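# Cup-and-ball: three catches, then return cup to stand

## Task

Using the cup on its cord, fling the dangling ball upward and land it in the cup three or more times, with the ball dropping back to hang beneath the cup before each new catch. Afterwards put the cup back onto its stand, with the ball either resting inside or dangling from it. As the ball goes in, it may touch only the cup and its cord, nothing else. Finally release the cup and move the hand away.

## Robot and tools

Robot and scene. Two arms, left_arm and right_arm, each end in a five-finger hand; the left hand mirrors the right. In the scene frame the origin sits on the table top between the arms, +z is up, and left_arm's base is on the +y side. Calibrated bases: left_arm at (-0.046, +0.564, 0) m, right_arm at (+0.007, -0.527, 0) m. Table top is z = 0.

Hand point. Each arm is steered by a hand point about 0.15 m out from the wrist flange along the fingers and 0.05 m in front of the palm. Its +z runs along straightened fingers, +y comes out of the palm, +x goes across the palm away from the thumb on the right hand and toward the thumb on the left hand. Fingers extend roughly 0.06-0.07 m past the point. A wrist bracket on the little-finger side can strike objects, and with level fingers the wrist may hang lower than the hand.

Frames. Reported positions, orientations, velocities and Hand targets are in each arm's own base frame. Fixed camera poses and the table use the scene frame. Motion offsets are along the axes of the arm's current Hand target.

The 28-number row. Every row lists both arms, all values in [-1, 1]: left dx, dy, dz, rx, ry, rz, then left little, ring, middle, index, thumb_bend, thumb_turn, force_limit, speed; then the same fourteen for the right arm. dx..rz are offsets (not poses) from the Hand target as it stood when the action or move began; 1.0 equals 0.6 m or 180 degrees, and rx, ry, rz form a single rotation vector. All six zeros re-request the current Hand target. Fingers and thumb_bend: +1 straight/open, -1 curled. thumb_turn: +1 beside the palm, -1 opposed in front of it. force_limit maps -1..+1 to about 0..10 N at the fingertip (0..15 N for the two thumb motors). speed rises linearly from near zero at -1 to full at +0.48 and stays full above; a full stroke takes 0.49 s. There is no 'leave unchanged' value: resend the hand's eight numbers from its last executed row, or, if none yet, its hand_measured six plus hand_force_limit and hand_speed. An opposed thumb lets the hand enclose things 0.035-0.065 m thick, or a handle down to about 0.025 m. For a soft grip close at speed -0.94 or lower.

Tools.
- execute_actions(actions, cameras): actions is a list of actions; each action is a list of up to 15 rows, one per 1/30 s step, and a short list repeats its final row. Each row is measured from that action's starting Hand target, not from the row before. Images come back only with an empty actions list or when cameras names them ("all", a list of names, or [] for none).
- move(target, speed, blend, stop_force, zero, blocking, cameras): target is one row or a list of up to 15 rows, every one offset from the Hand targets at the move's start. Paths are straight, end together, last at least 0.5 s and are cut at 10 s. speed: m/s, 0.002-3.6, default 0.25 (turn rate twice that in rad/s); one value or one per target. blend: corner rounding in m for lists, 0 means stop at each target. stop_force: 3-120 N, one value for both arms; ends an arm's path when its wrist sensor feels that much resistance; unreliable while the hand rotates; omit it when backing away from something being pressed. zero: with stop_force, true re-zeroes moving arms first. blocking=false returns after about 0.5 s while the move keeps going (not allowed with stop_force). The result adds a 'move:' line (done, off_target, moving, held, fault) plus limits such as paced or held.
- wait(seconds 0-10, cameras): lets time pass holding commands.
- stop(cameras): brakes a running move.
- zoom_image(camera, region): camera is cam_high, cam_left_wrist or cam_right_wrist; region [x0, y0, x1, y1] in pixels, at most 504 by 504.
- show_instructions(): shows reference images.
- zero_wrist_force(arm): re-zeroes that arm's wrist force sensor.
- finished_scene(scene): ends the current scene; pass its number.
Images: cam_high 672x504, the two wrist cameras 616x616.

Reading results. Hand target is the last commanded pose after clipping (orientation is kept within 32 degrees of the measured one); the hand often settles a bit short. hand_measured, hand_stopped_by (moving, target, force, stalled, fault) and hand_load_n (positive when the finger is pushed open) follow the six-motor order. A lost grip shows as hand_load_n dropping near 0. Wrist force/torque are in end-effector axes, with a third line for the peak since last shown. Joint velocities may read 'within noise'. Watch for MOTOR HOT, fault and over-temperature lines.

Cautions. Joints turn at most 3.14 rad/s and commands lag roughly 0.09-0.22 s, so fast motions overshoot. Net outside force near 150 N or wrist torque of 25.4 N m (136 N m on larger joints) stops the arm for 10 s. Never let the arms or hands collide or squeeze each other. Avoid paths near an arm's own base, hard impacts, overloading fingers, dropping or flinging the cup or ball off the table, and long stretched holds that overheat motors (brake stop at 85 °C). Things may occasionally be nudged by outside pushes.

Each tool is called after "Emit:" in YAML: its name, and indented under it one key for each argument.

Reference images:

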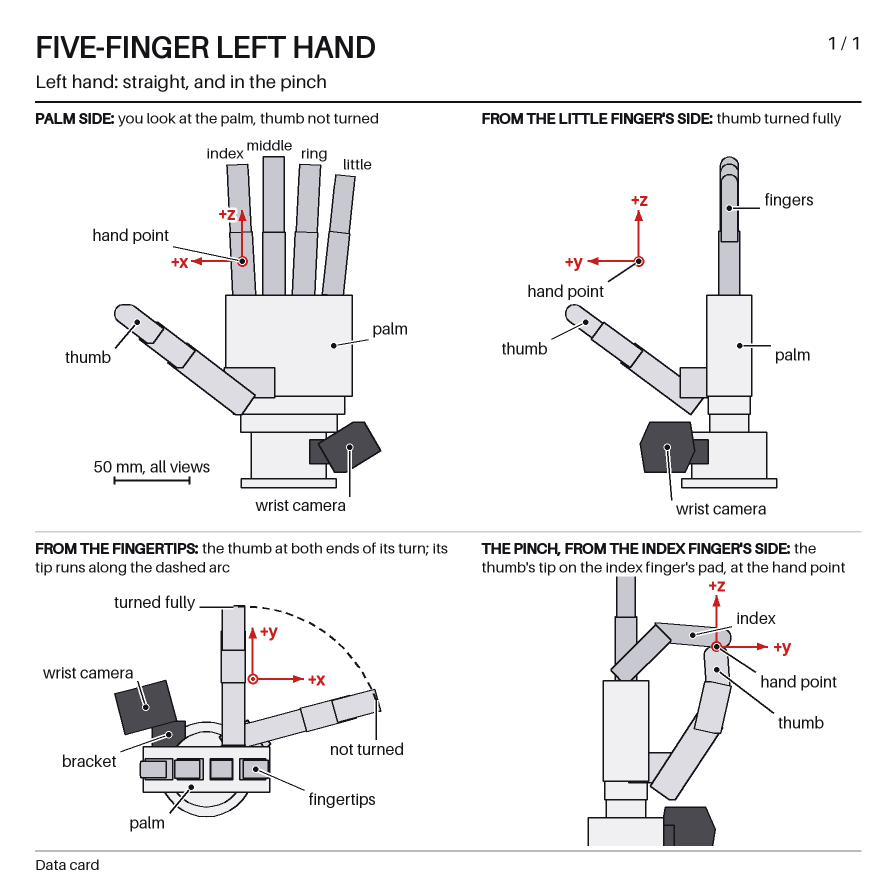

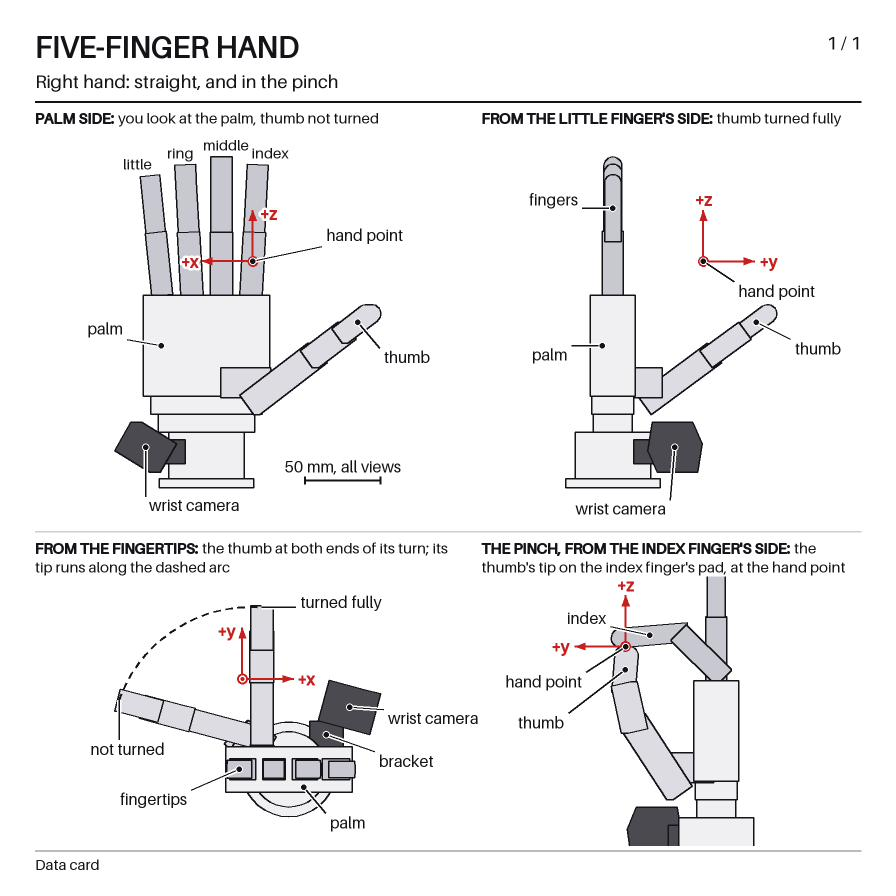

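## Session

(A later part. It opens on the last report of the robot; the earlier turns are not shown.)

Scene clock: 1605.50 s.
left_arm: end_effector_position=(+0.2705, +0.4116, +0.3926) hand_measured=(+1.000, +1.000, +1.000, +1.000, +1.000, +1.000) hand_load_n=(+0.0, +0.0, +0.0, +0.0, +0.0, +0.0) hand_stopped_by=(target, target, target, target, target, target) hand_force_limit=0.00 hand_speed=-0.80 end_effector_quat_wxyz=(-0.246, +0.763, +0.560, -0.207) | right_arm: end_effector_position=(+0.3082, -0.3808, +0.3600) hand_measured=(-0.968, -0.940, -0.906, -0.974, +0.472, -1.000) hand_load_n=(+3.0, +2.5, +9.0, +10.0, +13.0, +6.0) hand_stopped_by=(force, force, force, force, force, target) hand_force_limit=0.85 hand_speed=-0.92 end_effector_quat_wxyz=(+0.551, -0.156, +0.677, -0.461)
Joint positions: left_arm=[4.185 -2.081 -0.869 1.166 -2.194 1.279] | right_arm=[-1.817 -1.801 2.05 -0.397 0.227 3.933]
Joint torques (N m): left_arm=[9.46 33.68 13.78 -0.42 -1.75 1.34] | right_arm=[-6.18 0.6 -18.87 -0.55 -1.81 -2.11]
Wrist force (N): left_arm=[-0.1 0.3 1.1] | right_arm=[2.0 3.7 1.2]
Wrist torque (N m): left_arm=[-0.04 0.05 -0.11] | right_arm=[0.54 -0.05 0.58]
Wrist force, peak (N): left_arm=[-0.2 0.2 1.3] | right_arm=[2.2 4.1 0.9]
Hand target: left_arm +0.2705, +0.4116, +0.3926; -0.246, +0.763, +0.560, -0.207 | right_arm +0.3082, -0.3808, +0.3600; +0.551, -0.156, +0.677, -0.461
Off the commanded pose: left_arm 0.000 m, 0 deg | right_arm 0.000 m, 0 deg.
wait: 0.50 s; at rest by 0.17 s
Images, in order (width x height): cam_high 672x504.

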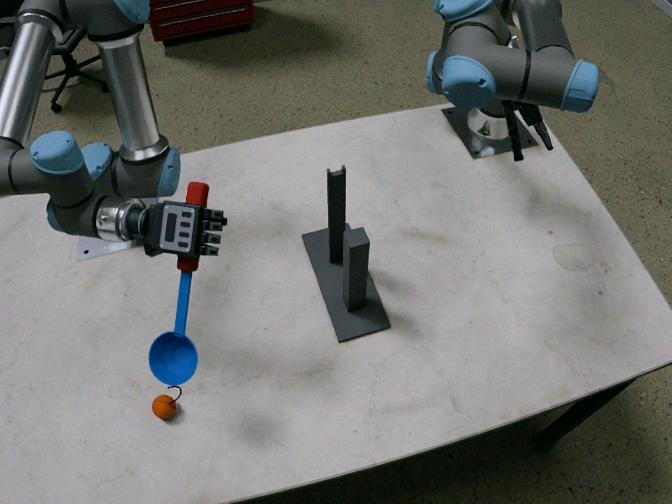

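Emit:
move:
  target:
    - [0,0,0,0,0,0,1,1,1,1,1,1,0,-0.8,0.0034,0.0041,0.1606,0,0,0,-1,-1,-0.99,-1,-1,-1,0.85,-0.92]
    - [0,0,0,0,0,0,1,1,1,1,1,1,0,-0.8,0,0,0,0,0,0,-1,-1,-0.99,-1,-1,-1,0.85,-0.92]
    - [0,0,0,0,0,0,1,1,1,1,1,1,0,-0.8,-0.0195,-0.0258,0.0011,0,0,0,-1,-1,-0.99,-1,-1,-1,0.85,-0.92]
  speed: 0.05

Emit:
wait:
  seconds: 2
  cameras: ["cam_high"]

Emit:
zoom_image:
  camera: "cam_high"
  region: [110, 330, 220, 440]

Emit:
wait:
  seconds: 0.3
  cameras: ["cam_high"]

Emit:
zoom_image:
  camera: "cam_high"
  region: [110, 330, 220, 440]

Scene clock: 1619.03 s.
left_arm: end_effector_position=(+0.2705, +0.4116, +0.3926) hand_measured=(+1.000, +1.000, +1.000, +1.000, +1.000, +1.000) hand_load_n=(+0.0, +0.0, +0.0, -0.5, +0.0, +0.0) hand_stopped_by=(target, target, target, target, target, target) hand_force_limit=0.00 hand_speed=-0.80 end_effector_quat_wxyz=(-0.246, +0.763, +0.560, -0.207) | right_arm: end_effector_position=(+0.3082, -0.3808, +0.3795) hand_measured=(-0.968, -0.940, -0.906, -0.974, +0.472, -1.000) hand_load_n=(+3.0, +2.5, +9.5, +10.5, +13.0, +6.0) hand_stopped_by=(force, force, force, force, force, target) hand_force_limit=0.85 hand_speed=-0.92 end_effector_quat_wxyz=(+0.551, -0.156, +0.677, -0.462)
Joint positions: left_arm=[4.185 -2.081 -0.869 1.166 -2.194 1.279] | right_arm=[-1.817 -1.813 2.007 -0.343 0.227 3.932]
Joint torques (N m): left_arm=[9.15 33.84 14.36 -0.42 -1.8 1.19] | right_arm=[8.7 1.03 -15.65 -2.39 2.97 -1.8]
Wrist force (N): left_arm=[-0.4 0.1 0.9] | right_arm=[1.5 2.8 0.7]
Wrist torque (N m): left_arm=[-0.05 0.09 -0.13] | right_arm=[0.51 -0.02 0.61]
Wrist force, peak (N): left_arm=[-0.2 0.4 1.2] | right_arm=[2.6 4.5 0.9]
Hand target: left_arm +0.2705, +0.4116, +0.3926; -0.246, +0.763, +0.560, -0.207 | right_arm +0.3082, -0.3808, +0.3794; +0.551, -0.156, +0.677, -0.461
Off the commanded pose: left_arm 0.000 m, 0 deg | right_arm 0.000 m, 0 deg.
move: done

Scene clock: 1621.03 s.
left_arm: end_effector_position=(+0.2705, +0.4116, +0.3926) hand_measured=(+1.000, +1.000, +1.000, +1.000, +1.000, +1.000) hand_load_n=(+0.0, +0.0, +0.0, +0.0, +0.0, +0.0) hand_stopped_by=(target, target, target, target, target, target) hand_force_limit=0.00 hand_speed=-0.80 end_effector_quat_wxyz=(-0.246, +0.763, +0.560, -0.207) | right_arm: end_effector_position=(+0.3082, -0.3808, +0.3794) hand_measured=(-0.968, -0.940, -0.906, -0.974, +0.472, -1.000) hand_load_n=(+3.0, +2.5, +9.0, +10.5, +13.0, +6.0) hand_stopped_by=(force, force, force, force, force, target) hand_force_limit=0.85 hand_speed=-0.92 end_effector_quat_wxyz=(+0.551, -0.156, +0.677, -0.461)
Joint positions: left_arm=[4.185 -2.081 -0.869 1.166 -2.194 1.279] | right_arm=[-1.817 -1.812 2.007 -0.343 0.227 3.932]
Joint torques (N m): left_arm=[9.17 33.84 13.67 -0.35 -1.77 1.23] | right_arm=[8.72 0.62 -16.54 -2.53 2.86 1.49]
Wrist force (N): left_arm=[-0.2 0.4 1.2] | right_arm=[2.0 4.1 1.1]
Wrist torque (N m): left_arm=[-0.02 0.07 -0.12] | right_arm=[0.58 0.00 0.62]
Wrist force, peak (N): left_arm=[-0.1 0.3 1.3] | right_arm=[2.1 4.3 1.1]
Hand target: left_arm +0.2705, +0.4116, +0.3926; -0.246, +0.763, +0.560, -0.207 | right_arm +0.3082, -0.3808, +0.3794; +0.551, -0.156, +0.677, -0.461
Off the commanded pose: left_arm 0.000 m, 0 deg | right_arm 0.000 m, 0 deg.
wait: 2.00 s; at rest by 0.17 s
Images, in order (width x height): cam_high 672x504.

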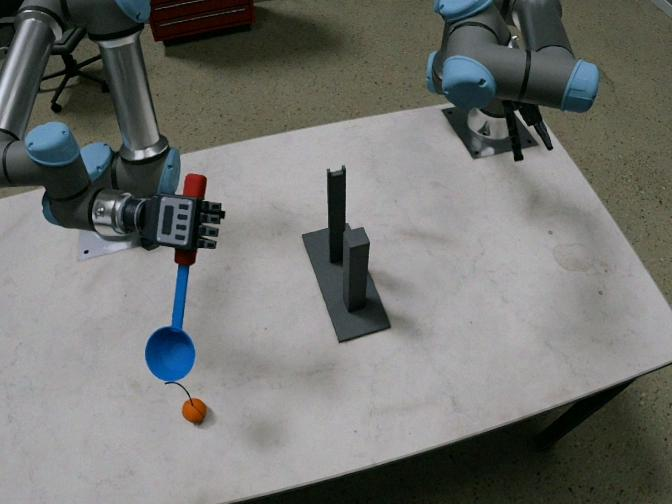

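Scaled by 4.582 from the camera's 672x504 image, which has a finer 960x720 frame.

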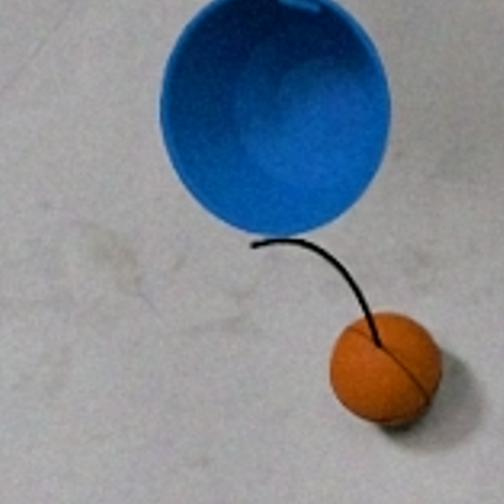

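Scene clock: 1621.33 s.
left_arm: end_effector_position=(+0.2705, +0.4116, +0.3926) hand_measured=(+1.000, +1.000, +1.000, +1.000, +1.000, +1.000) hand_load_n=(+0.0, +0.0, +0.0, +0.0, +0.0, -0.5) hand_stopped_by=(target, target, target, target, target, target) hand_force_limit=0.00 hand_speed=-0.80 end_effector_quat_wxyz=(-0.246, +0.763, +0.560, -0.207) | right_arm: end_effector_position=(+0.3082, -0.3808, +0.3794) hand_measured=(-0.968, -0.940, -0.906, -0.974, +0.472, -1.000) hand_load_n=(+3.0, +2.5, +9.5, +10.0, +13.5, +6.0) hand_stopped_by=(force, force, force, force, force, target) hand_force_limit=0.85 hand_speed=-0.92 end_effector_quat_wxyz=(+0.551, -0.156, +0.677, -0.461)
Joint positions: left_arm=[4.185 -2.081 -0.869 1.166 -2.194 1.279] | right_arm=[-1.817 -1.812 2.007 -0.343 0.227 3.932]
Joint torques (N m): left_arm=[9.03 34.1 13.41 -0.35 -1.8 1.32] | right_arm=[8.76 0.55 -15.89 -2.46 2.75 1.62]
Wrist force (N): left_arm=[-0.3 0.2 0.7] | right_arm=[1.2 2.8 0.5]
Wrist torque (N m): left_arm=[-0.02 0.06 -0.12] | right_arm=[0.54 0.02 0.60]
Wrist force, peak (N): left_arm=[-0.4 0.5 1.1] | right_arm=[2.0 4.3 1.1]
Hand target: left_arm +0.2705, +0.4116, +0.3926; -0.246, +0.763, +0.560, -0.207 | right_arm +0.3082, -0.3808, +0.3794; +0.551, -0.156, +0.677, -0.461
Off the commanded pose: left_arm 0.000 m, 0 deg | right_arm 0.000 m, 0 deg.
wait: 0.30 s; at rest by 0.17 s
Images, in order (width x height): cam_high 672x504.

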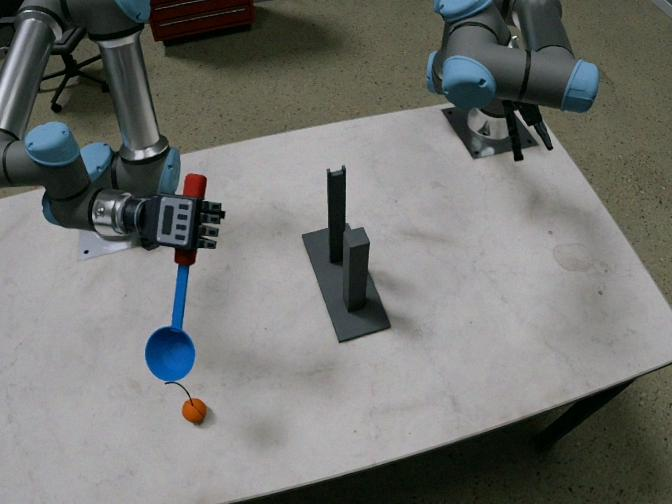

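Scaled by 4.582 from the camera's 672x504 image, which has a finer 960x720 frame.

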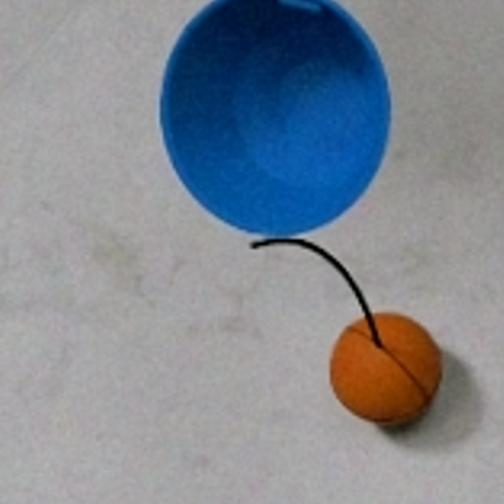

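Emit:
move:
  target:
    - [0,0,0,0,0,0,1,1,1,1,1,1,0,-0.8,-0.005,0.0035,-0.0085,0,0,0,-1,-1,-0.99,-1,-1,-1,0.85,-0.92]
    - [0,0,0,0,0,0,1,1,1,1,1,1,0,-0.8,-0.0241,-0.0217,-0.0074,0,0,0,-1,-1,-0.99,-1,-1,-1,0.85,-0.92]
  speed: [0.02, 0.004]
  cameras: ["cam_high"]

Emit:
zoom_image:
  camera: "cam_high"
  region: [110, 330, 220, 440]

Emit:
wait:
  seconds: 0.2
  cameras: ["cam_high"]

Emit:
zoom_image:
  camera: "cam_high"
  region: [110, 330, 220, 440]

Emit:
wait:
  seconds: 0.2
  cameras: ["cam_high"]

Emit:
zoom_image:
  camera: "cam_high"
  region: [110, 330, 220, 440]

Scene clock: 1631.60 s.
left_arm: end_effector_position=(+0.2705, +0.4116, +0.3926) hand_measured=(+1.000, +1.000, +1.000, +1.000, +1.000, +1.000) hand_load_n=(+0.0, +0.0, +0.0, +0.0, +0.0, +0.0) hand_stopped_by=(target, target, target, target, target, target) hand_force_limit=0.00 hand_speed=-0.80 end_effector_quat_wxyz=(-0.246, +0.763, +0.560, -0.207) | right_arm: end_effector_position=(+0.3054, -0.3752, +0.3984) hand_measured=(-0.968, -0.940, -0.906, -0.974, +0.472, -1.000) hand_load_n=(+3.5, +2.5, +9.5, +10.0, +13.5, +6.0) hand_stopped_by=(force, force, force, force, force, target) hand_force_limit=0.85 hand_speed=-0.92 end_effector_quat_wxyz=(+0.551, -0.156, +0.677, -0.461)
Joint positions: left_arm=[4.185 -2.081 -0.869 1.166 -2.194 1.279] | right_arm=[-1.831 -1.84 1.978 -0.296 0.213 3.942]
Joint torques (N m): left_arm=[8.78 34.44 14.37 -0.32 -1.65 1.28] | right_arm=[9.08 -20.53 -27.32 -0.18 2.96 -2.35]
Wrist force (N): left_arm=[-0.4 0.2 1.1] | right_arm=[1.8 4.1 0.9]
Wrist torque (N m): left_arm=[-0.05 0.10 -0.13] | right_arm=[0.63 -0.03 0.66]
Wrist force, peak (N): left_arm=[-0.1 0.3 1.3] | right_arm=[2.6 4.7 0.9]
Hand target: left_arm +0.2705, +0.4116, +0.3926; -0.246, +0.763, +0.560, -0.207 | right_arm +0.3054, -0.3752, +0.3984; +0.551, -0.156, +0.677, -0.461
Off the commanded pose: left_arm 0.000 m, 0 deg | right_arm 0.000 m, 0 deg.
move: done
Images, in order (width x height): cam_high 672x504.

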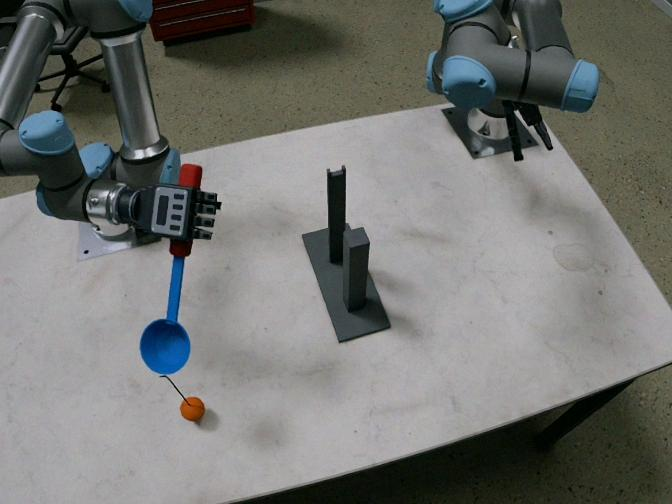

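Scaled by 4.582 from the camera's 672x504 image, which has a finer 960x720 frame.

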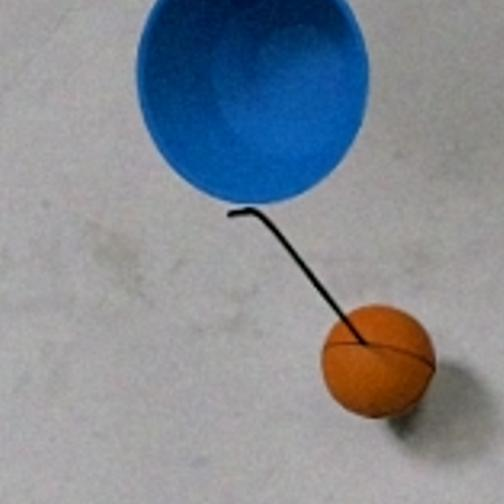

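Scene clock: 1631.80 s.
left_arm: end_effector_position=(+0.2705, +0.4116, +0.3926) hand_measured=(+1.000, +1.000, +1.000, +1.000, +1.000, +1.000) hand_load_n=(+0.0, +0.0, +0.0, +0.0, +0.0, +0.0) hand_stopped_by=(target, target, target, target, target, target) hand_force_limit=0.00 hand_speed=-0.80 end_effector_quat_wxyz=(-0.246, +0.763, +0.560, -0.207) | right_arm: end_effector_position=(+0.3054, -0.3752, +0.3984) hand_measured=(-0.968, -0.940, -0.906, -0.974, +0.472, -1.000) hand_load_n=(+3.5, +3.0, +9.0, +10.0, +13.0, +6.0) hand_stopped_by=(force, force, force, force, force, target) hand_force_limit=0.85 hand_speed=-0.92 end_effector_quat_wxyz=(+0.551, -0.156, +0.677, -0.461)
Joint positions: left_arm=[4.185 -2.081 -0.869 1.166 -2.194 1.279] | right_arm=[-1.831 -1.84 1.978 -0.296 0.213 3.942]
Joint torques (N m): left_arm=[8.76 34.3 14.13 -0.39 -1.71 1.27] | right_arm=[8.73 -19.17 -22.28 -1.31 2.98 -2.43]
Wrist force (N): left_arm=[-0.3 0.1 0.9] | right_arm=[1.8 3.9 1.0]
Wrist torque (N m): left_arm=[-0.04 0.08 -0.13] | right_arm=[0.59 -0.02 0.65]
Wrist force, peak (N): left_arm=[-0.1 0.3 1.2] | right_arm=[2.5 4.5 1.1]
Hand target: left_arm +0.2705, +0.4116, +0.3926; -0.246, +0.763, +0.560, -0.207 | right_arm +0.3054, -0.3752, +0.3984; +0.551, -0.156, +0.677, -0.461
Off the commanded pose: left_arm 0.000 m, 0 deg | right_arm 0.000 m, 0 deg.
wait: 0.20 s; at rest by 0.17 s
Images, in order (width x height): cam_high 672x504.

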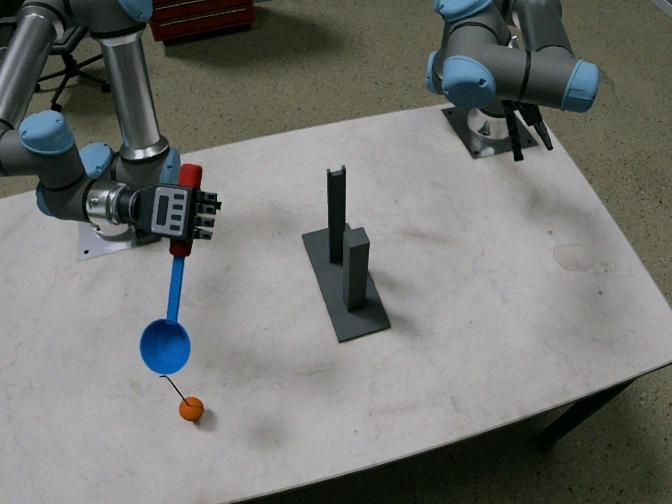

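Scaled by 4.582 from the camera's 672x504 image, which has a finer 960x720 frame.

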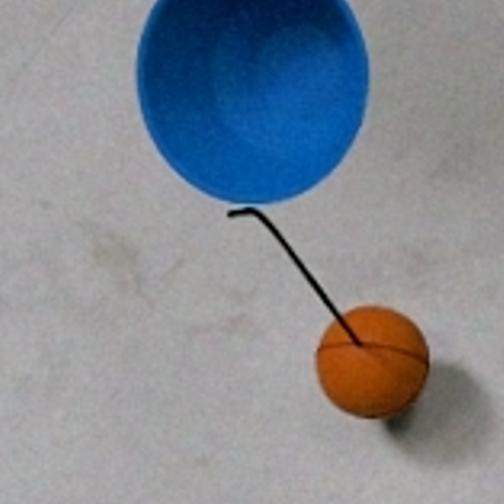

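Scene clock: 1632.00 s.
left_arm: end_effector_position=(+0.2705, +0.4116, +0.3926) hand_measured=(+1.000, +1.000, +1.000, +1.000, +1.000, +1.000) hand_load_n=(+0.0, +0.0, +0.0, +0.0, +0.0, -0.5) hand_stopped_by=(target, target, target, target, target, target) hand_force_limit=0.00 hand_speed=-0.80 end_effector_quat_wxyz=(-0.246, +0.763, +0.560, -0.207) | right_arm: end_effector_position=(+0.3054, -0.3752, +0.3984) hand_measured=(-0.968, -0.940, -0.906, -0.974, +0.472, -1.000) hand_load_n=(+3.5, +3.0, +9.0, +10.0, +13.0, +6.0) hand_stopped_by=(force, force, force, force, force, target) hand_force_limit=0.85 hand_speed=-0.92 end_effector_quat_wxyz=(+0.551, -0.156, +0.677, -0.461)
Joint positions: left_arm=[4.185 -2.081 -0.869 1.166 -2.194 1.279] | right_arm=[-1.831 -1.84 1.978 -0.296 0.213 3.942]
Joint torques (N m): left_arm=[9.06 33.98 13.77 -0.44 -1.6 1.2] | right_arm=[8.89 -16.99 -19.5 -1.95 2.99 -2.36]
Wrist force (N): left_arm=[0.0 0.4 1.0] | right_arm=[2.5 4.6 1.0]
Wrist torque (N m): left_arm=[-0.02 0.04 -0.11] | right_arm=[0.61 -0.04 0.66]
Wrist force, peak (N): left_arm=[-0.1 0.1 1.2] | right_arm=[2.5 4.6 0.8]
Hand target: left_arm +0.2705, +0.4116, +0.3926; -0.246, +0.763, +0.560, -0.207 | right_arm +0.3054, -0.3752, +0.3984; +0.551, -0.156, +0.677, -0.461
Off the commanded pose: left_arm 0.000 m, 0 deg | right_arm 0.000 m, 0 deg.
wait: 0.20 s; at rest by 0.17 s
Images, in order (width x height): cam_high 672x504.

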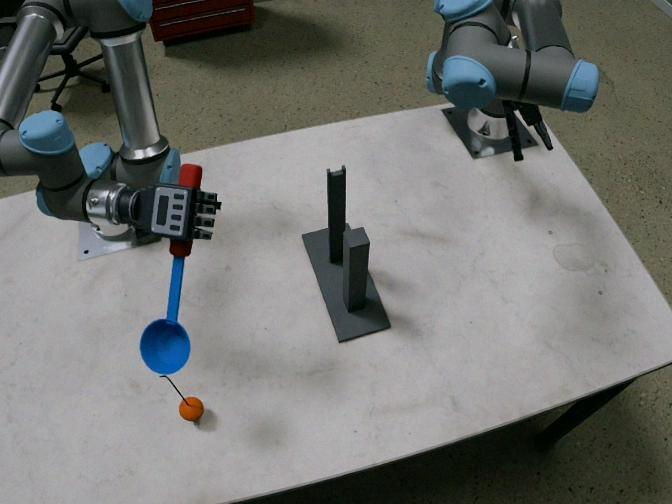

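Scaled by 4.582 from the camera's 672x504 image, which has a finer 960x720 frame.

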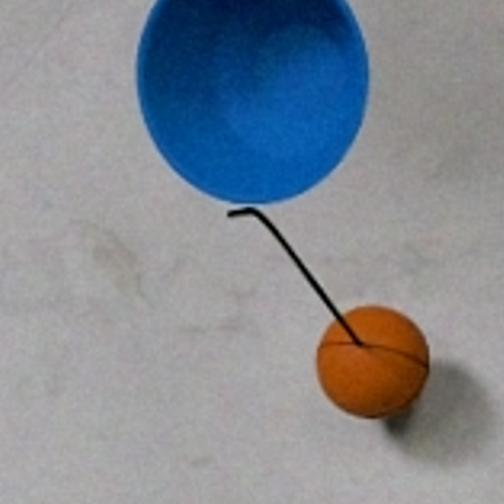

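Emit:
move:
  target: [0,0,0,0,0,0,1,1,1,1,1,1,0,-0.8,-0.0923,-0.1222,0.0052,0,0,0,-1,-1,-0.99,-1,-1,-1,0.85,-0.92]
  speed: 0.12

Emit:
execute_actions:
  actions:
    - [[0,0,0,0,0,0,1,1,1,1,1,1,0,-0.8,0,0,0,0,0,0,-1,-1,-0.99,-1,-1,-1,0.85,-0.92],[0,0,0,0,0,0,1,1,1,1,1,1,0,-0.8,0,0,0,0,0,0,-1,-1,-0.99,-1,-1,-1,0.85,-0.92],[0,0,0,0,0,0,1,1,1,1,1,1,0,-0.8,0,0,0,0,0,0,-1,-1,-0.99,-1,-1,-1,0.85,-0.92],[0,0,0,0,0,0,1,1,1,1,1,1,0,-0.8,0,0,0,0,0,0,-1,-1,-0.99,-1,-1,-1,0.85,-0.92],[0,0,0,0,0,0,1,1,1,1,1,1,0,-0.8,0,0,0,0,0,0,-1,-1,-0.99,-1,-1,-1,0.85,-0.92],[0,0,0,0,0,0,1,1,1,1,1,1,0,-0.8,0,0,0,0,0,0,-1,-1,-0.99,-1,-1,-1,0.85,-0.92],[0,0,0,0,0,0,1,1,1,1,1,1,0,-0.8,0,0,0,0,0,0,-1,-1,-0.99,-1,-1,-1,0.85,-0.92],[0,0,0,0,0,0,1,1,1,1,1,1,0,-0.8,0,0,0,0,0,0,-1,-1,-0.99,-1,-1,-1,0.85,-0.92],[0,0,0,0,0,0,1,1,1,1,1,1,0,-0.8,0,0,0,0,0,0,-1,-1,-0.99,-1,-1,-1,0.85,-0.92],[0,0,0,0,0,0,1,1,1,1,1,1,0,-0.8,0,0,0,0,0,0,-1,-1,-0.99,-1,-1,-1,0.85,-0.92],[0,0,0,0,0,0,1,1,1,1,1,1,0,-0.8,0,0,0,0,0,0,-1,-1,-0.99,-1,-1,-1,0.85,-0.92],[0,0,0,0,0,0,1,1,1,1,1,1,0,-0.8,0.0001,0.0001,0.0035,0,0,0,-1,-1,-0.99,-1,-1,-1,0.85,-0.92],[0,0,0,0,0,0,1,1,1,1,1,1,0,-0.8,0.0002,0.0003,0.0104,0,0,0,-1,-1,-0.99,-1,-1,-1,0.85,-0.92],[0,0,0,0,0,0,1,1,1,1,1,1,0,-0.8,0.0004,0.0005,0.0208,0,0,0,-1,-1,-0.99,-1,-1,-1,0.85,-0.92],[0,0,0,0,0,0,1,1,1,1,1,1,0,-0.8,0.0007,0.0009,0.0347,0,0,0,-1,-1,-0.99,-1,-1,-1,0.85,-0.92]]
    - [[0,0,0,0,0,0,1,1,1,1,1,1,0,-0.8,0.0003,0.0004,0.0139,0,0,0,-1,-1,-0.99,-1,-1,-1,0.85,-0.92],[0,0,0,0,0,0,1,1,1,1,1,1,0,-0.8,0.0006,0.0007,0.0277,0,0,0,-1,-1,-0.99,-1,-1,-1,0.85,-0.92],[0,0,0,0,0,0,1,1,1,1,1,1,0,-0.8,0.0009,0.0011,0.0416,0,0,0,-1,-1,-0.99,-1,-1,-1,0.85,-0.92],[0,0,0,0,0,0,1,1,1,1,1,1,0,-0.8,0.0012,0.0014,0.0555,0,0,0,-1,-1,-0.99,-1,-1,-1,0.85,-0.92],[0,0,0,0,0,0,1,1,1,1,1,1,0,-0.8,0.0015,0.0018,0.0693,0,0,0,-1,-1,-0.99,-1,-1,-1,0.85,-0.92],[0,0,0,0,0,0,1,1,1,1,1,1,0,-0.8,0.0018,0.0021,0.0832,0,0,0,-1,-1,-0.99,-1,-1,-1,0.85,-0.92],[0,0,0,0,0,0,1,1,1,1,1,1,0,-0.8,0.0021,0.0025,0.0971,0,0,0,-1,-1,-0.99,-1,-1,-1,0.85,-0.92],[0,0,0,0,0,0,1,1,1,1,1,1,0,-0.8,0.0024,0.0028,0.111,0,0,0,-1,-1,-0.99,-1,-1,-1,0.85,-0.92],[0,0,0,0,0,0,1,1,1,1,1,1,0,-0.8,0.0027,0.0032,0.1248,0,0,0,-1,-1,-0.99,-1,-1,-1,0.85,-0.92],[0,0,0,0,0,0,1,1,1,1,1,1,0,-0.8,0.0028,0.0033,0.1297,0,0,0,-1,-1,-0.99,-1,-1,-1,0.85,-0.92],[0,0,0,0,0,0,1,1,1,1,1,1,0,-0.8,0.0027,0.0032,0.1255,0,0,0,-1,-1,-0.99,-1,-1,-1,0.85,-0.92],[0,0,0,0,0,0,1,1,1,1,1,1,0,-0.8,0.0024,0.0028,0.1123,0,0,0,-1,-1,-0.99,-1,-1,-1,0.85,-0.92],[0,0,0,0,0,0,1,1,1,1,1,1,0,-0.8,0.0019,0.0023,0.0902,0,0,0,-1,-1,-0.99,-1,-1,-1,0.85,-0.92],[0,0,0,0,0,0,1,1,1,1,1,1,0,-0.8,0.0015,0.0017,0.068,0,0,0,-1,-1,-0.99,-1,-1,-1,0.85,-0.92],[0,0,0,0,0,0,1,1,1,1,1,1,0,-0.8,0.001,0.0012,0.0458,0,0,0,-1,-1,-0.99,-1,-1,-1,0.85,-0.92]]
    - [[0,0,0,0,0,0,1,1,1,1,1,1,0,-0.8,-0.0005,-0.0006,-0.0222,0,0,0,-1,-1,-0.99,-1,-1,-1,0.85,-0.92],[0,0,0,0,0,0,1,1,1,1,1,1,0,-0.8,-0.0009,-0.0011,-0.0444,0,0,0,-1,-1,-0.99,-1,-1,-1,0.85,-0.92],[0,0,0,0,0,0,1,1,1,1,1,1,0,-0.8,-0.0014,-0.0017,-0.0666,0,0,0,-1,-1,-0.99,-1,-1,-1,0.85,-0.92],[0,0,0,0,0,0,1,1,1,1,1,1,0,-0.8,-0.0019,-0.0022,-0.0888,0,0,0,-1,-1,-0.99,-1,-1,-1,0.85,-0.92],[0,0,0,0,0,0,1,1,1,1,1,1,0,-0.8,-0.0024,-0.0028,-0.111,0,0,0,-1,-1,-0.99,-1,-1,-1,0.85,-0.92],[0,0,0,0,0,0,1,1,1,1,1,1,0,-0.8,-0.0028,-0.0034,-0.1331,0,0,0,-1,-1,-0.99,-1,-1,-1,0.85,-0.92],[0,0,0,0,0,0,1,1,1,1,1,1,0,-0.8,-0.0033,-0.0039,-0.1553,0,0,0,-1,-1,-0.99,-1,-1,-1,0.85,-0.92],[0,0,0,0,0,0,1,1,1,1,1,1,0,-0.8,-0.0035,-0.0042,-0.1643,0,0,0,-1,-1,-0.99,-1,-1,-1,0.85,-0.92],[0,0,0,0,0,0,1,1,1,1,1,1,0,-0.8,-0.0034,-0.0041,-0.1602,0,0,0,-1,-1,-0.99,-1,-1,-1,0.85,-0.92],[0,0,0,0,0,0,1,1,1,1,1,1,0,-0.8,-0.0031,-0.0036,-0.1428,0,0,0,-1,-1,-0.99,-1,-1,-1,0.85,-0.92],[0,0,0,0,0,0,1,1,1,1,1,1,0,-0.8,-0.0024,-0.0028,-0.1123,0,0,0,-1,-1,-0.99,-1,-1,-1,0.85,-0.92],[0,0,0,0,0,0,1,1,1,1,1,1,0,-0.8,-0.0018,-0.0021,-0.0818,0,0,0,-1,-1,-0.99,-1,-1,-1,0.85,-0.92],[0,0,0,0,0,0,1,1,1,1,1,1,0,-0.8,-0.0011,-0.0013,-0.0513,0,0,0,-1,-1,-0.99,-1,-1,-1,0.85,-0.92],[0,0,0,0,0,0,1,1,1,1,1,1,0,-0.8,-0.0004,-0.0005,-0.0208,0,0,0,-1,-1,-0.99,-1,-1,-1,0.85,-0.92],[0,0,0,0,0,0,1,1,1,1,1,1,0,-0.8,0.0002,0.0002,0.0097,0,0,0,-1,-1,-0.99,-1,-1,-1,0.85,-0.92]]
    - [[0,0,0,0,0,0,1,1,1,1,1,1,0,-0.8,0.0007,0.0008,0.0305,0,0,0,-1,-1,-0.99,-1,-1,-1,0.85,-0.92],[0,0,0,0,0,0,1,1,1,1,1,1,0,-0.8,0.0013,0.0015,0.061,0,0,0,-1,-1,-0.99,-1,-1,-1,0.85,-0.92],[0,0,0,0,0,0,1,1,1,1,1,1,0,-0.8,0.002,0.0023,0.0915,0,0,0,-1,-1,-0.99,-1,-1,-1,0.85,-0.92],[0,0,0,0,0,0,1,1,1,1,1,1,0,-0.8,0.0026,0.0031,0.122,0,0,0,-1,-1,-0.99,-1,-1,-1,0.85,-0.92],[0,0,0,0,0,0,1,1,1,1,1,1,0,-0.8,0.0033,0.0039,0.1526,0,0,0,-1,-1,-0.99,-1,-1,-1,0.85,-0.92],[0,0,0,0,0,0,1,1,1,1,1,1,0,-0.8,0.0039,0.0046,0.1831,0,0,0,-1,-1,-0.99,-1,-1,-1,0.85,-0.92],[0,0,0,0,0,0,1,1,1,1,1,1,0,-0.8,0.0046,0.0054,0.2136,0,0,0,-1,-1,-0.99,-1,-1,-1,0.85,-0.92],[0,0,0,0,0,0,1,1,1,1,1,1,0,-0.8,0.0049,0.0058,0.2295,0,0,0,-1,-1,-0.99,-1,-1,-1,0.85,-0.92],[0,0,0,0,0,0,1,1,1,1,1,1,0,-0.8,0.0049,0.0058,0.2309,0,0,0,-1,-1,-0.99,-1,-1,-1,0.85,-0.92],[0,0,0,0,0,0,1,1,1,1,1,1,0,-0.8,0.0047,0.0055,0.2177,0,0,0,-1,-1,-0.99,-1,-1,-1,0.85,-0.92],[0,0,0,0,0,0,1,1,1,1,1,1,0,-0.8,0.0041,0.0048,0.19,0,0,0,-1,-1,-0.99,-1,-1,-1,0.85,-0.92],[0,0,0,0,0,0,1,1,1,1,1,1,0,-0.8,0.0036,0.0043,0.1692,0,0,0,-1,-1,-0.99,-1,-1,-1,0.85,-0.92],[0,0,0,0,0,0,1,1,1,1,1,1,0,-0.8,0.0033,0.0039,0.1553,0,0,0,-1,-1,-0.99,-1,-1,-1,0.85,-0.92],[0,0,0,0,0,0,1,1,1,1,1,1,0,-0.8,0.0059,0.0018,0.1484,0,0,0,-1,-1,-0.99,-1,-1,-1,0.85,-0.92],[0,0,0,0,0,0,1,1,1,1,1,1,0,-0.8,0.0138,-0.0042,0.1484,0,0,0,-1,-1,-0.99,-1,-1,-1,0.85,-0.92]]
    - [[0,0,0,0,0,0,1,1,1,1,1,1,0,-0.8,0.0119,-0.009,0,0,0,0,-1,-1,-0.99,-1,-1,-1,0.85,-0.92],[0,0,0,0,0,0,1,1,1,1,1,1,0,-0.8,0.0252,-0.0191,0,0,0,0,-1,-1,-0.99,-1,-1,-1,0.85,-0.92],[0,0,0,0,0,0,1,1,1,1,1,1,0,-0.8,0.0385,-0.0291,-0.0001,0,0,0,-1,-1,-0.99,-1,-1,-1,0.85,-0.92],[0,0,0,0,0,0,1,1,1,1,1,1,0,-0.8,0.0504,-0.0382,-0.0001,0,0,0,-1,-1,-0.99,-1,-1,-1,0.85,-0.92],[0,0,0,0,0,0,1,1,1,1,1,1,0,-0.8,0.0571,-0.0432,-0.0001,0,0,0,-1,-1,-0.99,-1,-1,-1,0.85,-0.92],[0,0,0,0,0,0,1,1,1,1,1,1,0,-0.8,0.0597,-0.0452,-0.0001,0,0,0,-1,-1,-0.99,-1,-1,-1,0.85,-0.92]]
  cameras: ["cam_high", "cam_left_wrist"]

Emit:
wait:
  seconds: 0.1
  cameras: ["cam_high", "cam_left_wrist"]

Emit:
wait:
  seconds: 0.2
  cameras: ["cam_high"]

Scene clock: 1653.90 s.
left_arm: end_effector_position=(+0.2705, +0.4116, +0.3926) hand_measured=(+1.000, +1.000, +1.000, +1.000, +1.000, +1.000) hand_load_n=(+0.0, +0.0, +0.0, +0.0, +0.0, +0.0) hand_stopped_by=(target, target, target, target, target, target) hand_force_limit=0.00 hand_speed=-0.80 end_effector_quat_wxyz=(-0.246, +0.763, +0.560, -0.207) | right_arm: end_effector_position=(+0.3054, -0.3753, +0.4902) hand_measured=(-0.968, -0.940, -0.906, -0.974, +0.472, -1.000) hand_load_n=(+3.5, +3.0, +9.5, +10.0, +13.0, +6.0) hand_stopped_by=(force, force, force, force, force, target) hand_force_limit=0.85 hand_speed=-0.92 end_effector_quat_wxyz=(+0.551, -0.156, +0.678, -0.462)
Joint positions: left_arm=[4.185 -2.081 -0.869 1.166 -2.194 1.279] | right_arm=[-1.831 -1.844 1.747 -0.06 0.213 3.942]
Joint torques (N m): left_arm=[9.52 34.51 14.1 -0.43 -1.71 1.33] | right_arm=[8.28 -11.01 -21.48 -2.52 2.89 1.76]
Wrist force (N): left_arm=[-0.2 0.4 1.1] | right_arm=[2.1 4.1 1.2]
Wrist torque (N m): left_arm=[-0.02 0.06 -0.12] | right_arm=[0.58 -0.04 0.72]
Wrist force, peak (N): left_arm=[-0.2 0.3 1.3] | right_arm=[3.5 5.4 0.7]
Hand target: left_arm +0.2705, +0.4116, +0.3926; -0.246, +0.763, +0.560, -0.207 | right_arm +0.3054, -0.3753, +0.4903; +0.551, -0.156, +0.677, -0.461
Off the commanded pose: left_arm 0.000 m, 0 deg | right_arm 0.000 m, 0 deg.
move: done

Scene clock: 1656.60 s.
left_arm: end_effector_position=(+0.2705, +0.4116, +0.3926) hand_measured=(+1.000, +1.000, +1.000, +1.000, +1.000, +1.000) hand_load_n=(+0.0, +0.0, +0.0, +0.0, +0.0, +0.0) hand_stopped_by=(target, target, target, target, target, target) hand_force_limit=0.00 hand_speed=-0.80 end_effector_quat_wxyz=(-0.246, +0.763, +0.560, -0.207) | right_arm: end_effector_position=(+0.4090, -0.4874, +0.4904) hand_measured=(-0.968, -0.940, -0.906, -0.974, +0.472, -1.000) hand_load_n=(+6.5, +3.0, +9.5, +8.5, +13.0, +5.0) hand_stopped_by=(force, force, force, force, force, target) hand_force_limit=0.85 hand_speed=-0.92 end_effector_quat_wxyz=(+0.551, -0.156, +0.677, -0.462)
Joint positions: left_arm=[4.185 -2.081 -0.869 1.166 -2.194 1.279] | right_arm=[-1.514 -1.481 1.417 -0.002 0.528 3.845]
Joint torques (N m): left_arm=[9.09 33.81 13.98 -0.33 -1.69 1.24] | right_arm=[-7.06 -16.25 -31.35 -2.64 -1.69 -0.48]
Wrist force (N): left_arm=[-0.2 0.2 0.9] | right_arm=[1.6 3.1 1.3]
Wrist torque (N m): left_arm=[-0.04 0.06 -0.11] | right_arm=[0.53 -0.27 0.67]
Wrist force, peak (N): left_arm=[-0.2 0.3 1.3] | right_arm=[3.7 5.3 11.7]
Hand target: left_arm +0.2705, +0.4116, +0.3926; -0.246, +0.763, +0.560, -0.207 | right_arm +0.4090, -0.4875, +0.4904; +0.551, -0.156, +0.677, -0.461
Off the commanded pose: left_arm 0.000 m, 0 deg | right_arm 0.000 m, 0 deg.
Step readings (end_effector_position of left_arm | right_arm):
0: (+0.2705, +0.4116, +0.3926) | (+0.3054, -0.3753, +0.4902)
1: (+0.2705, +0.4116, +0.3926) | (+0.3054, -0.3753, +0.4902)
2: (+0.2705, +0.4116, +0.3926) | (+0.3054, -0.3753, +0.4903)
4: (+0.2705, +0.4116, +0.3926) | (+0.3054, -0.3753, +0.4903)
8: (+0.2705, +0.4116, +0.3926) | (+0.3054, -0.3753, +0.4903)
15: (+0.2705, +0.4116, +0.3926) | (+0.3113, -0.3780, +0.4903)
16: (+0.2705, +0.4116, +0.3926) | (+0.3162, -0.3803, +0.4901)
17: (+0.2705, +0.4116, +0.3926) | (+0.3224, -0.3832, +0.4898)
19: (+0.2705, +0.4116, +0.3926) | (+0.3366, -0.3897, +0.4892)
23: (+0.2705, +0.4116, +0.3926) | (+0.3679, -0.4055, +0.4891)
30: (+0.2705, +0.4116, +0.3926) | (+0.3772, -0.4119, +0.4904)
31: (+0.2705, +0.4116, +0.3926) | (+0.3672, -0.4063, +0.4903)
32: (+0.2705, +0.4116, +0.3926) | (+0.3539, -0.3989, +0.4901)
34: (+0.2705, +0.4116, +0.3926) | (+0.3321, -0.3870, +0.4897)
38: (+0.2705, +0.4116, +0.3926) | (+0.2858, -0.3638, +0.4891)
45: (+0.2705, +0.4116, +0.3926) | (+0.3104, -0.3724, +0.4886)
46: (+0.2705, +0.4116, +0.3926) | (+0.3254, -0.3785, +0.4871)
47: (+0.2705, +0.4116, +0.3926) | (+0.3409, -0.3855, +0.4856)
49: (+0.2705, +0.4116, +0.3926) | (+0.3733, -0.4015, +0.4835)
53: (+0.2705, +0.4116, +0.3926) | (+0.4447, -0.4389, +0.4847)
60: (+0.2705, +0.4116, +0.3926) | (+0.4424, -0.4455, +0.4907)
61: (+0.2705, +0.4116, +0.3926) | (+0.4350, -0.4438, +0.4905)
62: (+0.2705, +0.4116, +0.3926) | (+0.4279, -0.4471, +0.4903)
64: (+0.2705, +0.4116, +0.3926) | (+0.4187, -0.4624, +0.4901)
68: (+0.2705, +0.4116, +0.3926) | (+0.4075, -0.4892, +0.4899)
75: (+0.2705, +0.4116, +0.3926) | (+0.4091, -0.4873, +0.4903)
camera_calibration:
cam_left_wrist: T_world_to_cam=[[-0.641971, 0.517504, 0.565741, -0.255726], [0.734502, 0.626762, 0.260148, -0.56419], [-0.219957, 0.582545, -0.78247, 0.234956], [0, 0, 0, 1]] pos_world=[0.301911, 0.34908, 0.475293]
Images, in order (width x height): cam_high 672x504, cam_left_wrist 616x616.

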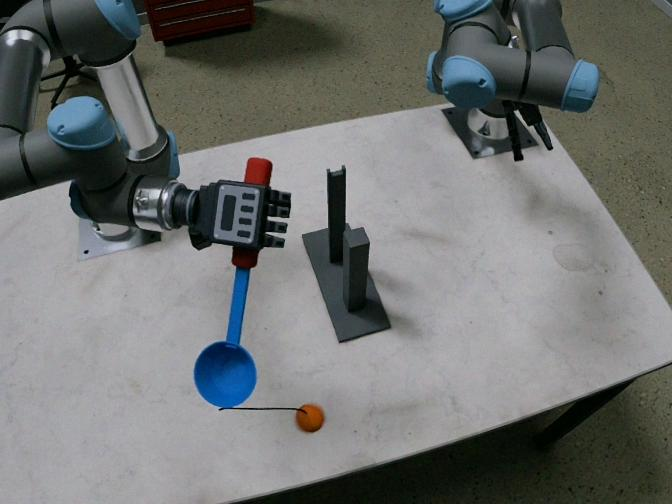

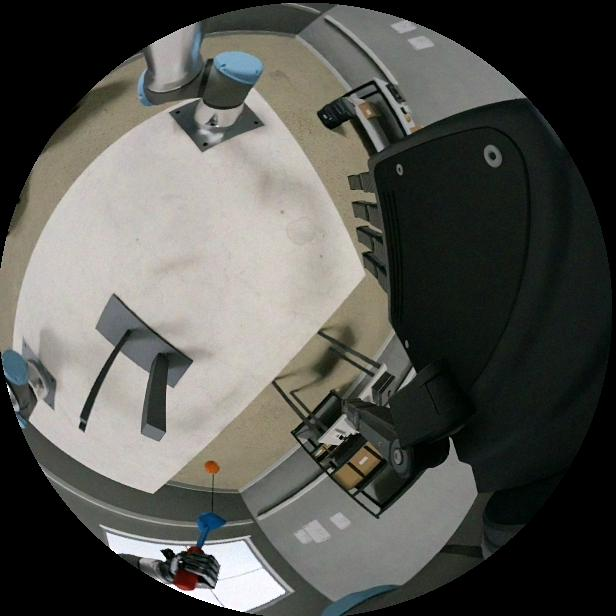

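Scene clock: 1656.70 s.
left_arm: end_effector_position=(+0.2705, +0.4116, +0.3926) hand_measured=(+1.000, +1.000, +1.000, +1.000, +1.000, +1.000) hand_load_n=(+0.0, +0.0, +0.0, +0.0, +0.0, -0.5) hand_stopped_by=(target, target, target, target, target, target) hand_force_limit=0.00 hand_speed=-0.80 end_effector_quat_wxyz=(-0.246, +0.763, +0.560, -0.207) | right_arm: end_effector_position=(+0.4090, -0.4874, +0.4904) hand_measured=(-0.968, -0.940, -0.906, -0.974, +0.472, -1.000) hand_load_n=(+3.0, +1.0, +9.0, +8.5, +13.0, +5.5) hand_stopped_by=(force, force, force, force, force, target) hand_force_limit=0.85 hand_speed=-0.92 end_effector_quat_wxyz=(+0.551, -0.156, +0.677, -0.462)
Joint positions: left_arm=[4.185 -2.081 -0.869 1.166 -2.194 1.279] | right_arm=[-1.515 -1.481 1.417 -0.002 0.528 3.845]
Joint torques (N m): left_arm=[9.15 34.25 14.31 -0.53 -1.72 1.32] | right_arm=[-7.93 -15.98 -31.21 -2.71 -1.95 0.12]
Wrist force (N): left_arm=[-0.1 0.3 1.0] | right_arm=[1.6 3.8 1.2]
Wrist torque (N m): left_arm=[-0.03 0.05 -0.11] | right_arm=[0.56 -0.12 0.69]
Wrist force, peak (N): left_arm=[-0.1 0.3 1.0] | right_arm=[2.2 4.5 0.5]
Hand target: left_arm +0.2705, +0.4116, +0.3926; -0.246, +0.763, +0.560, -0.207 | right_arm +0.4090, -0.4875, +0.4904; +0.551, -0.156, +0.677, -0.461
Off the commanded pose: left_arm 0.000 m, 0 deg | right_arm 0.000 m, 0 deg.
wait: 0.10 s; no rest
camera_calibration:
cam_left_wrist: T_world_to_cam=[[-0.641971, 0.517504, 0.565741, -0.255726], [0.734502, 0.626762, 0.260148, -0.56419], [-0.219957, 0.582545, -0.78247, 0.234956], [0, 0, 0, 1]] pos_world=[0.301911, 0.34908, 0.475293]
Images, in order (width x height): cam_high 672x504, cam_left_wrist 616x616.

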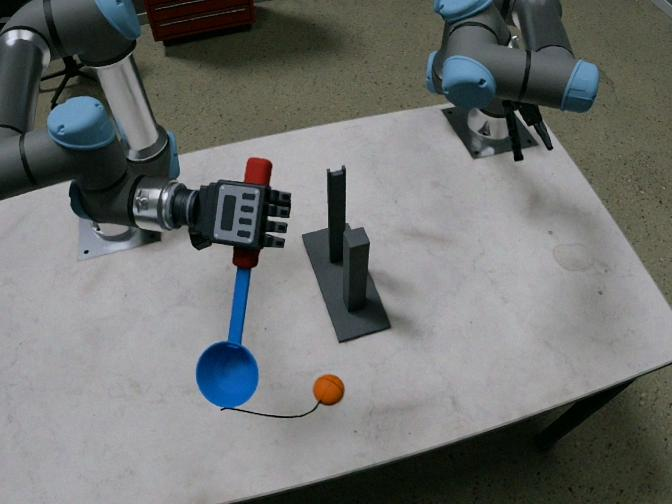

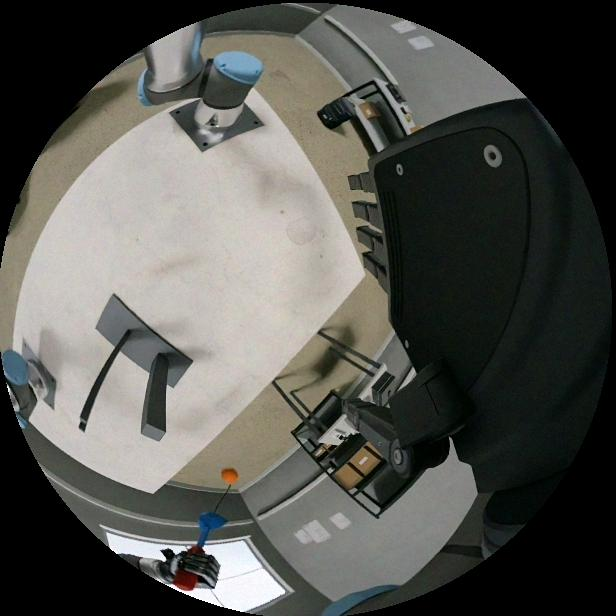

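Scene clock: 1656.90 s.
left_arm: end_effector_position=(+0.2705, +0.4116, +0.3926) hand_measured=(+1.000, +1.000, +1.000, +1.000, +1.000, +1.000) hand_load_n=(+0.0, +0.0, +0.0, +0.0, +0.0, +0.0) hand_stopped_by=(target, target, target, target, target, target) hand_force_limit=0.00 hand_speed=-0.80 end_effector_quat_wxyz=(-0.246, +0.763, +0.560, -0.207) | right_arm: end_effector_position=(+0.4090, -0.4875, +0.4904) hand_measured=(-0.968, -0.940, -0.906, -0.974, +0.472, -1.000) hand_load_n=(+11.5, +6.5, +9.5, +9.0, +13.5, +7.0) hand_stopped_by=(force, force, force, force, force, target) hand_force_limit=0.85 hand_speed=-0.92 end_effector_quat_wxyz=(+0.551, -0.156, +0.677, -0.461)
Joint positions: left_arm=[4.185 -2.081 -0.869 1.166 -2.194 1.279] | right_arm=[-1.515 -1.481 1.416 -0.002 0.527 3.845]
Joint torques (N m): left_arm=[9.51 33.86 13.83 -0.43 -1.88 1.26] | right_arm=[-7.24 -17.02 -29.53 -2.15 -1.6 0.81]
Wrist force (N): left_arm=[-0.2 0.3 1.0] | right_arm=[2.0 5.0 1.6]
Wrist torque (N m): left_arm=[-0.02 0.06 -0.12] | right_arm=[0.64 -0.22 0.80]
Wrist force, peak (N): left_arm=[-0.1 0.4 1.1] | right_arm=[2.0 6.2 1.4]
Hand target: left_arm +0.2705, +0.4116, +0.3926; -0.246, +0.763, +0.560, -0.207 | right_arm +0.4090, -0.4875, +0.4904; +0.551, -0.156, +0.677, -0.461
Off the commanded pose: left_arm 0.000 m, 0 deg | right_arm 0.000 m, 0 deg.
wait: 0.20 s; at rest by 0.17 s
Images, in order (width x height): cam_high 672x504.

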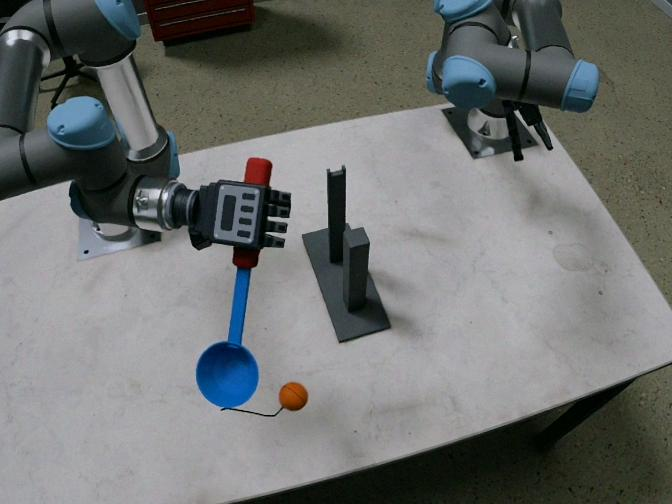

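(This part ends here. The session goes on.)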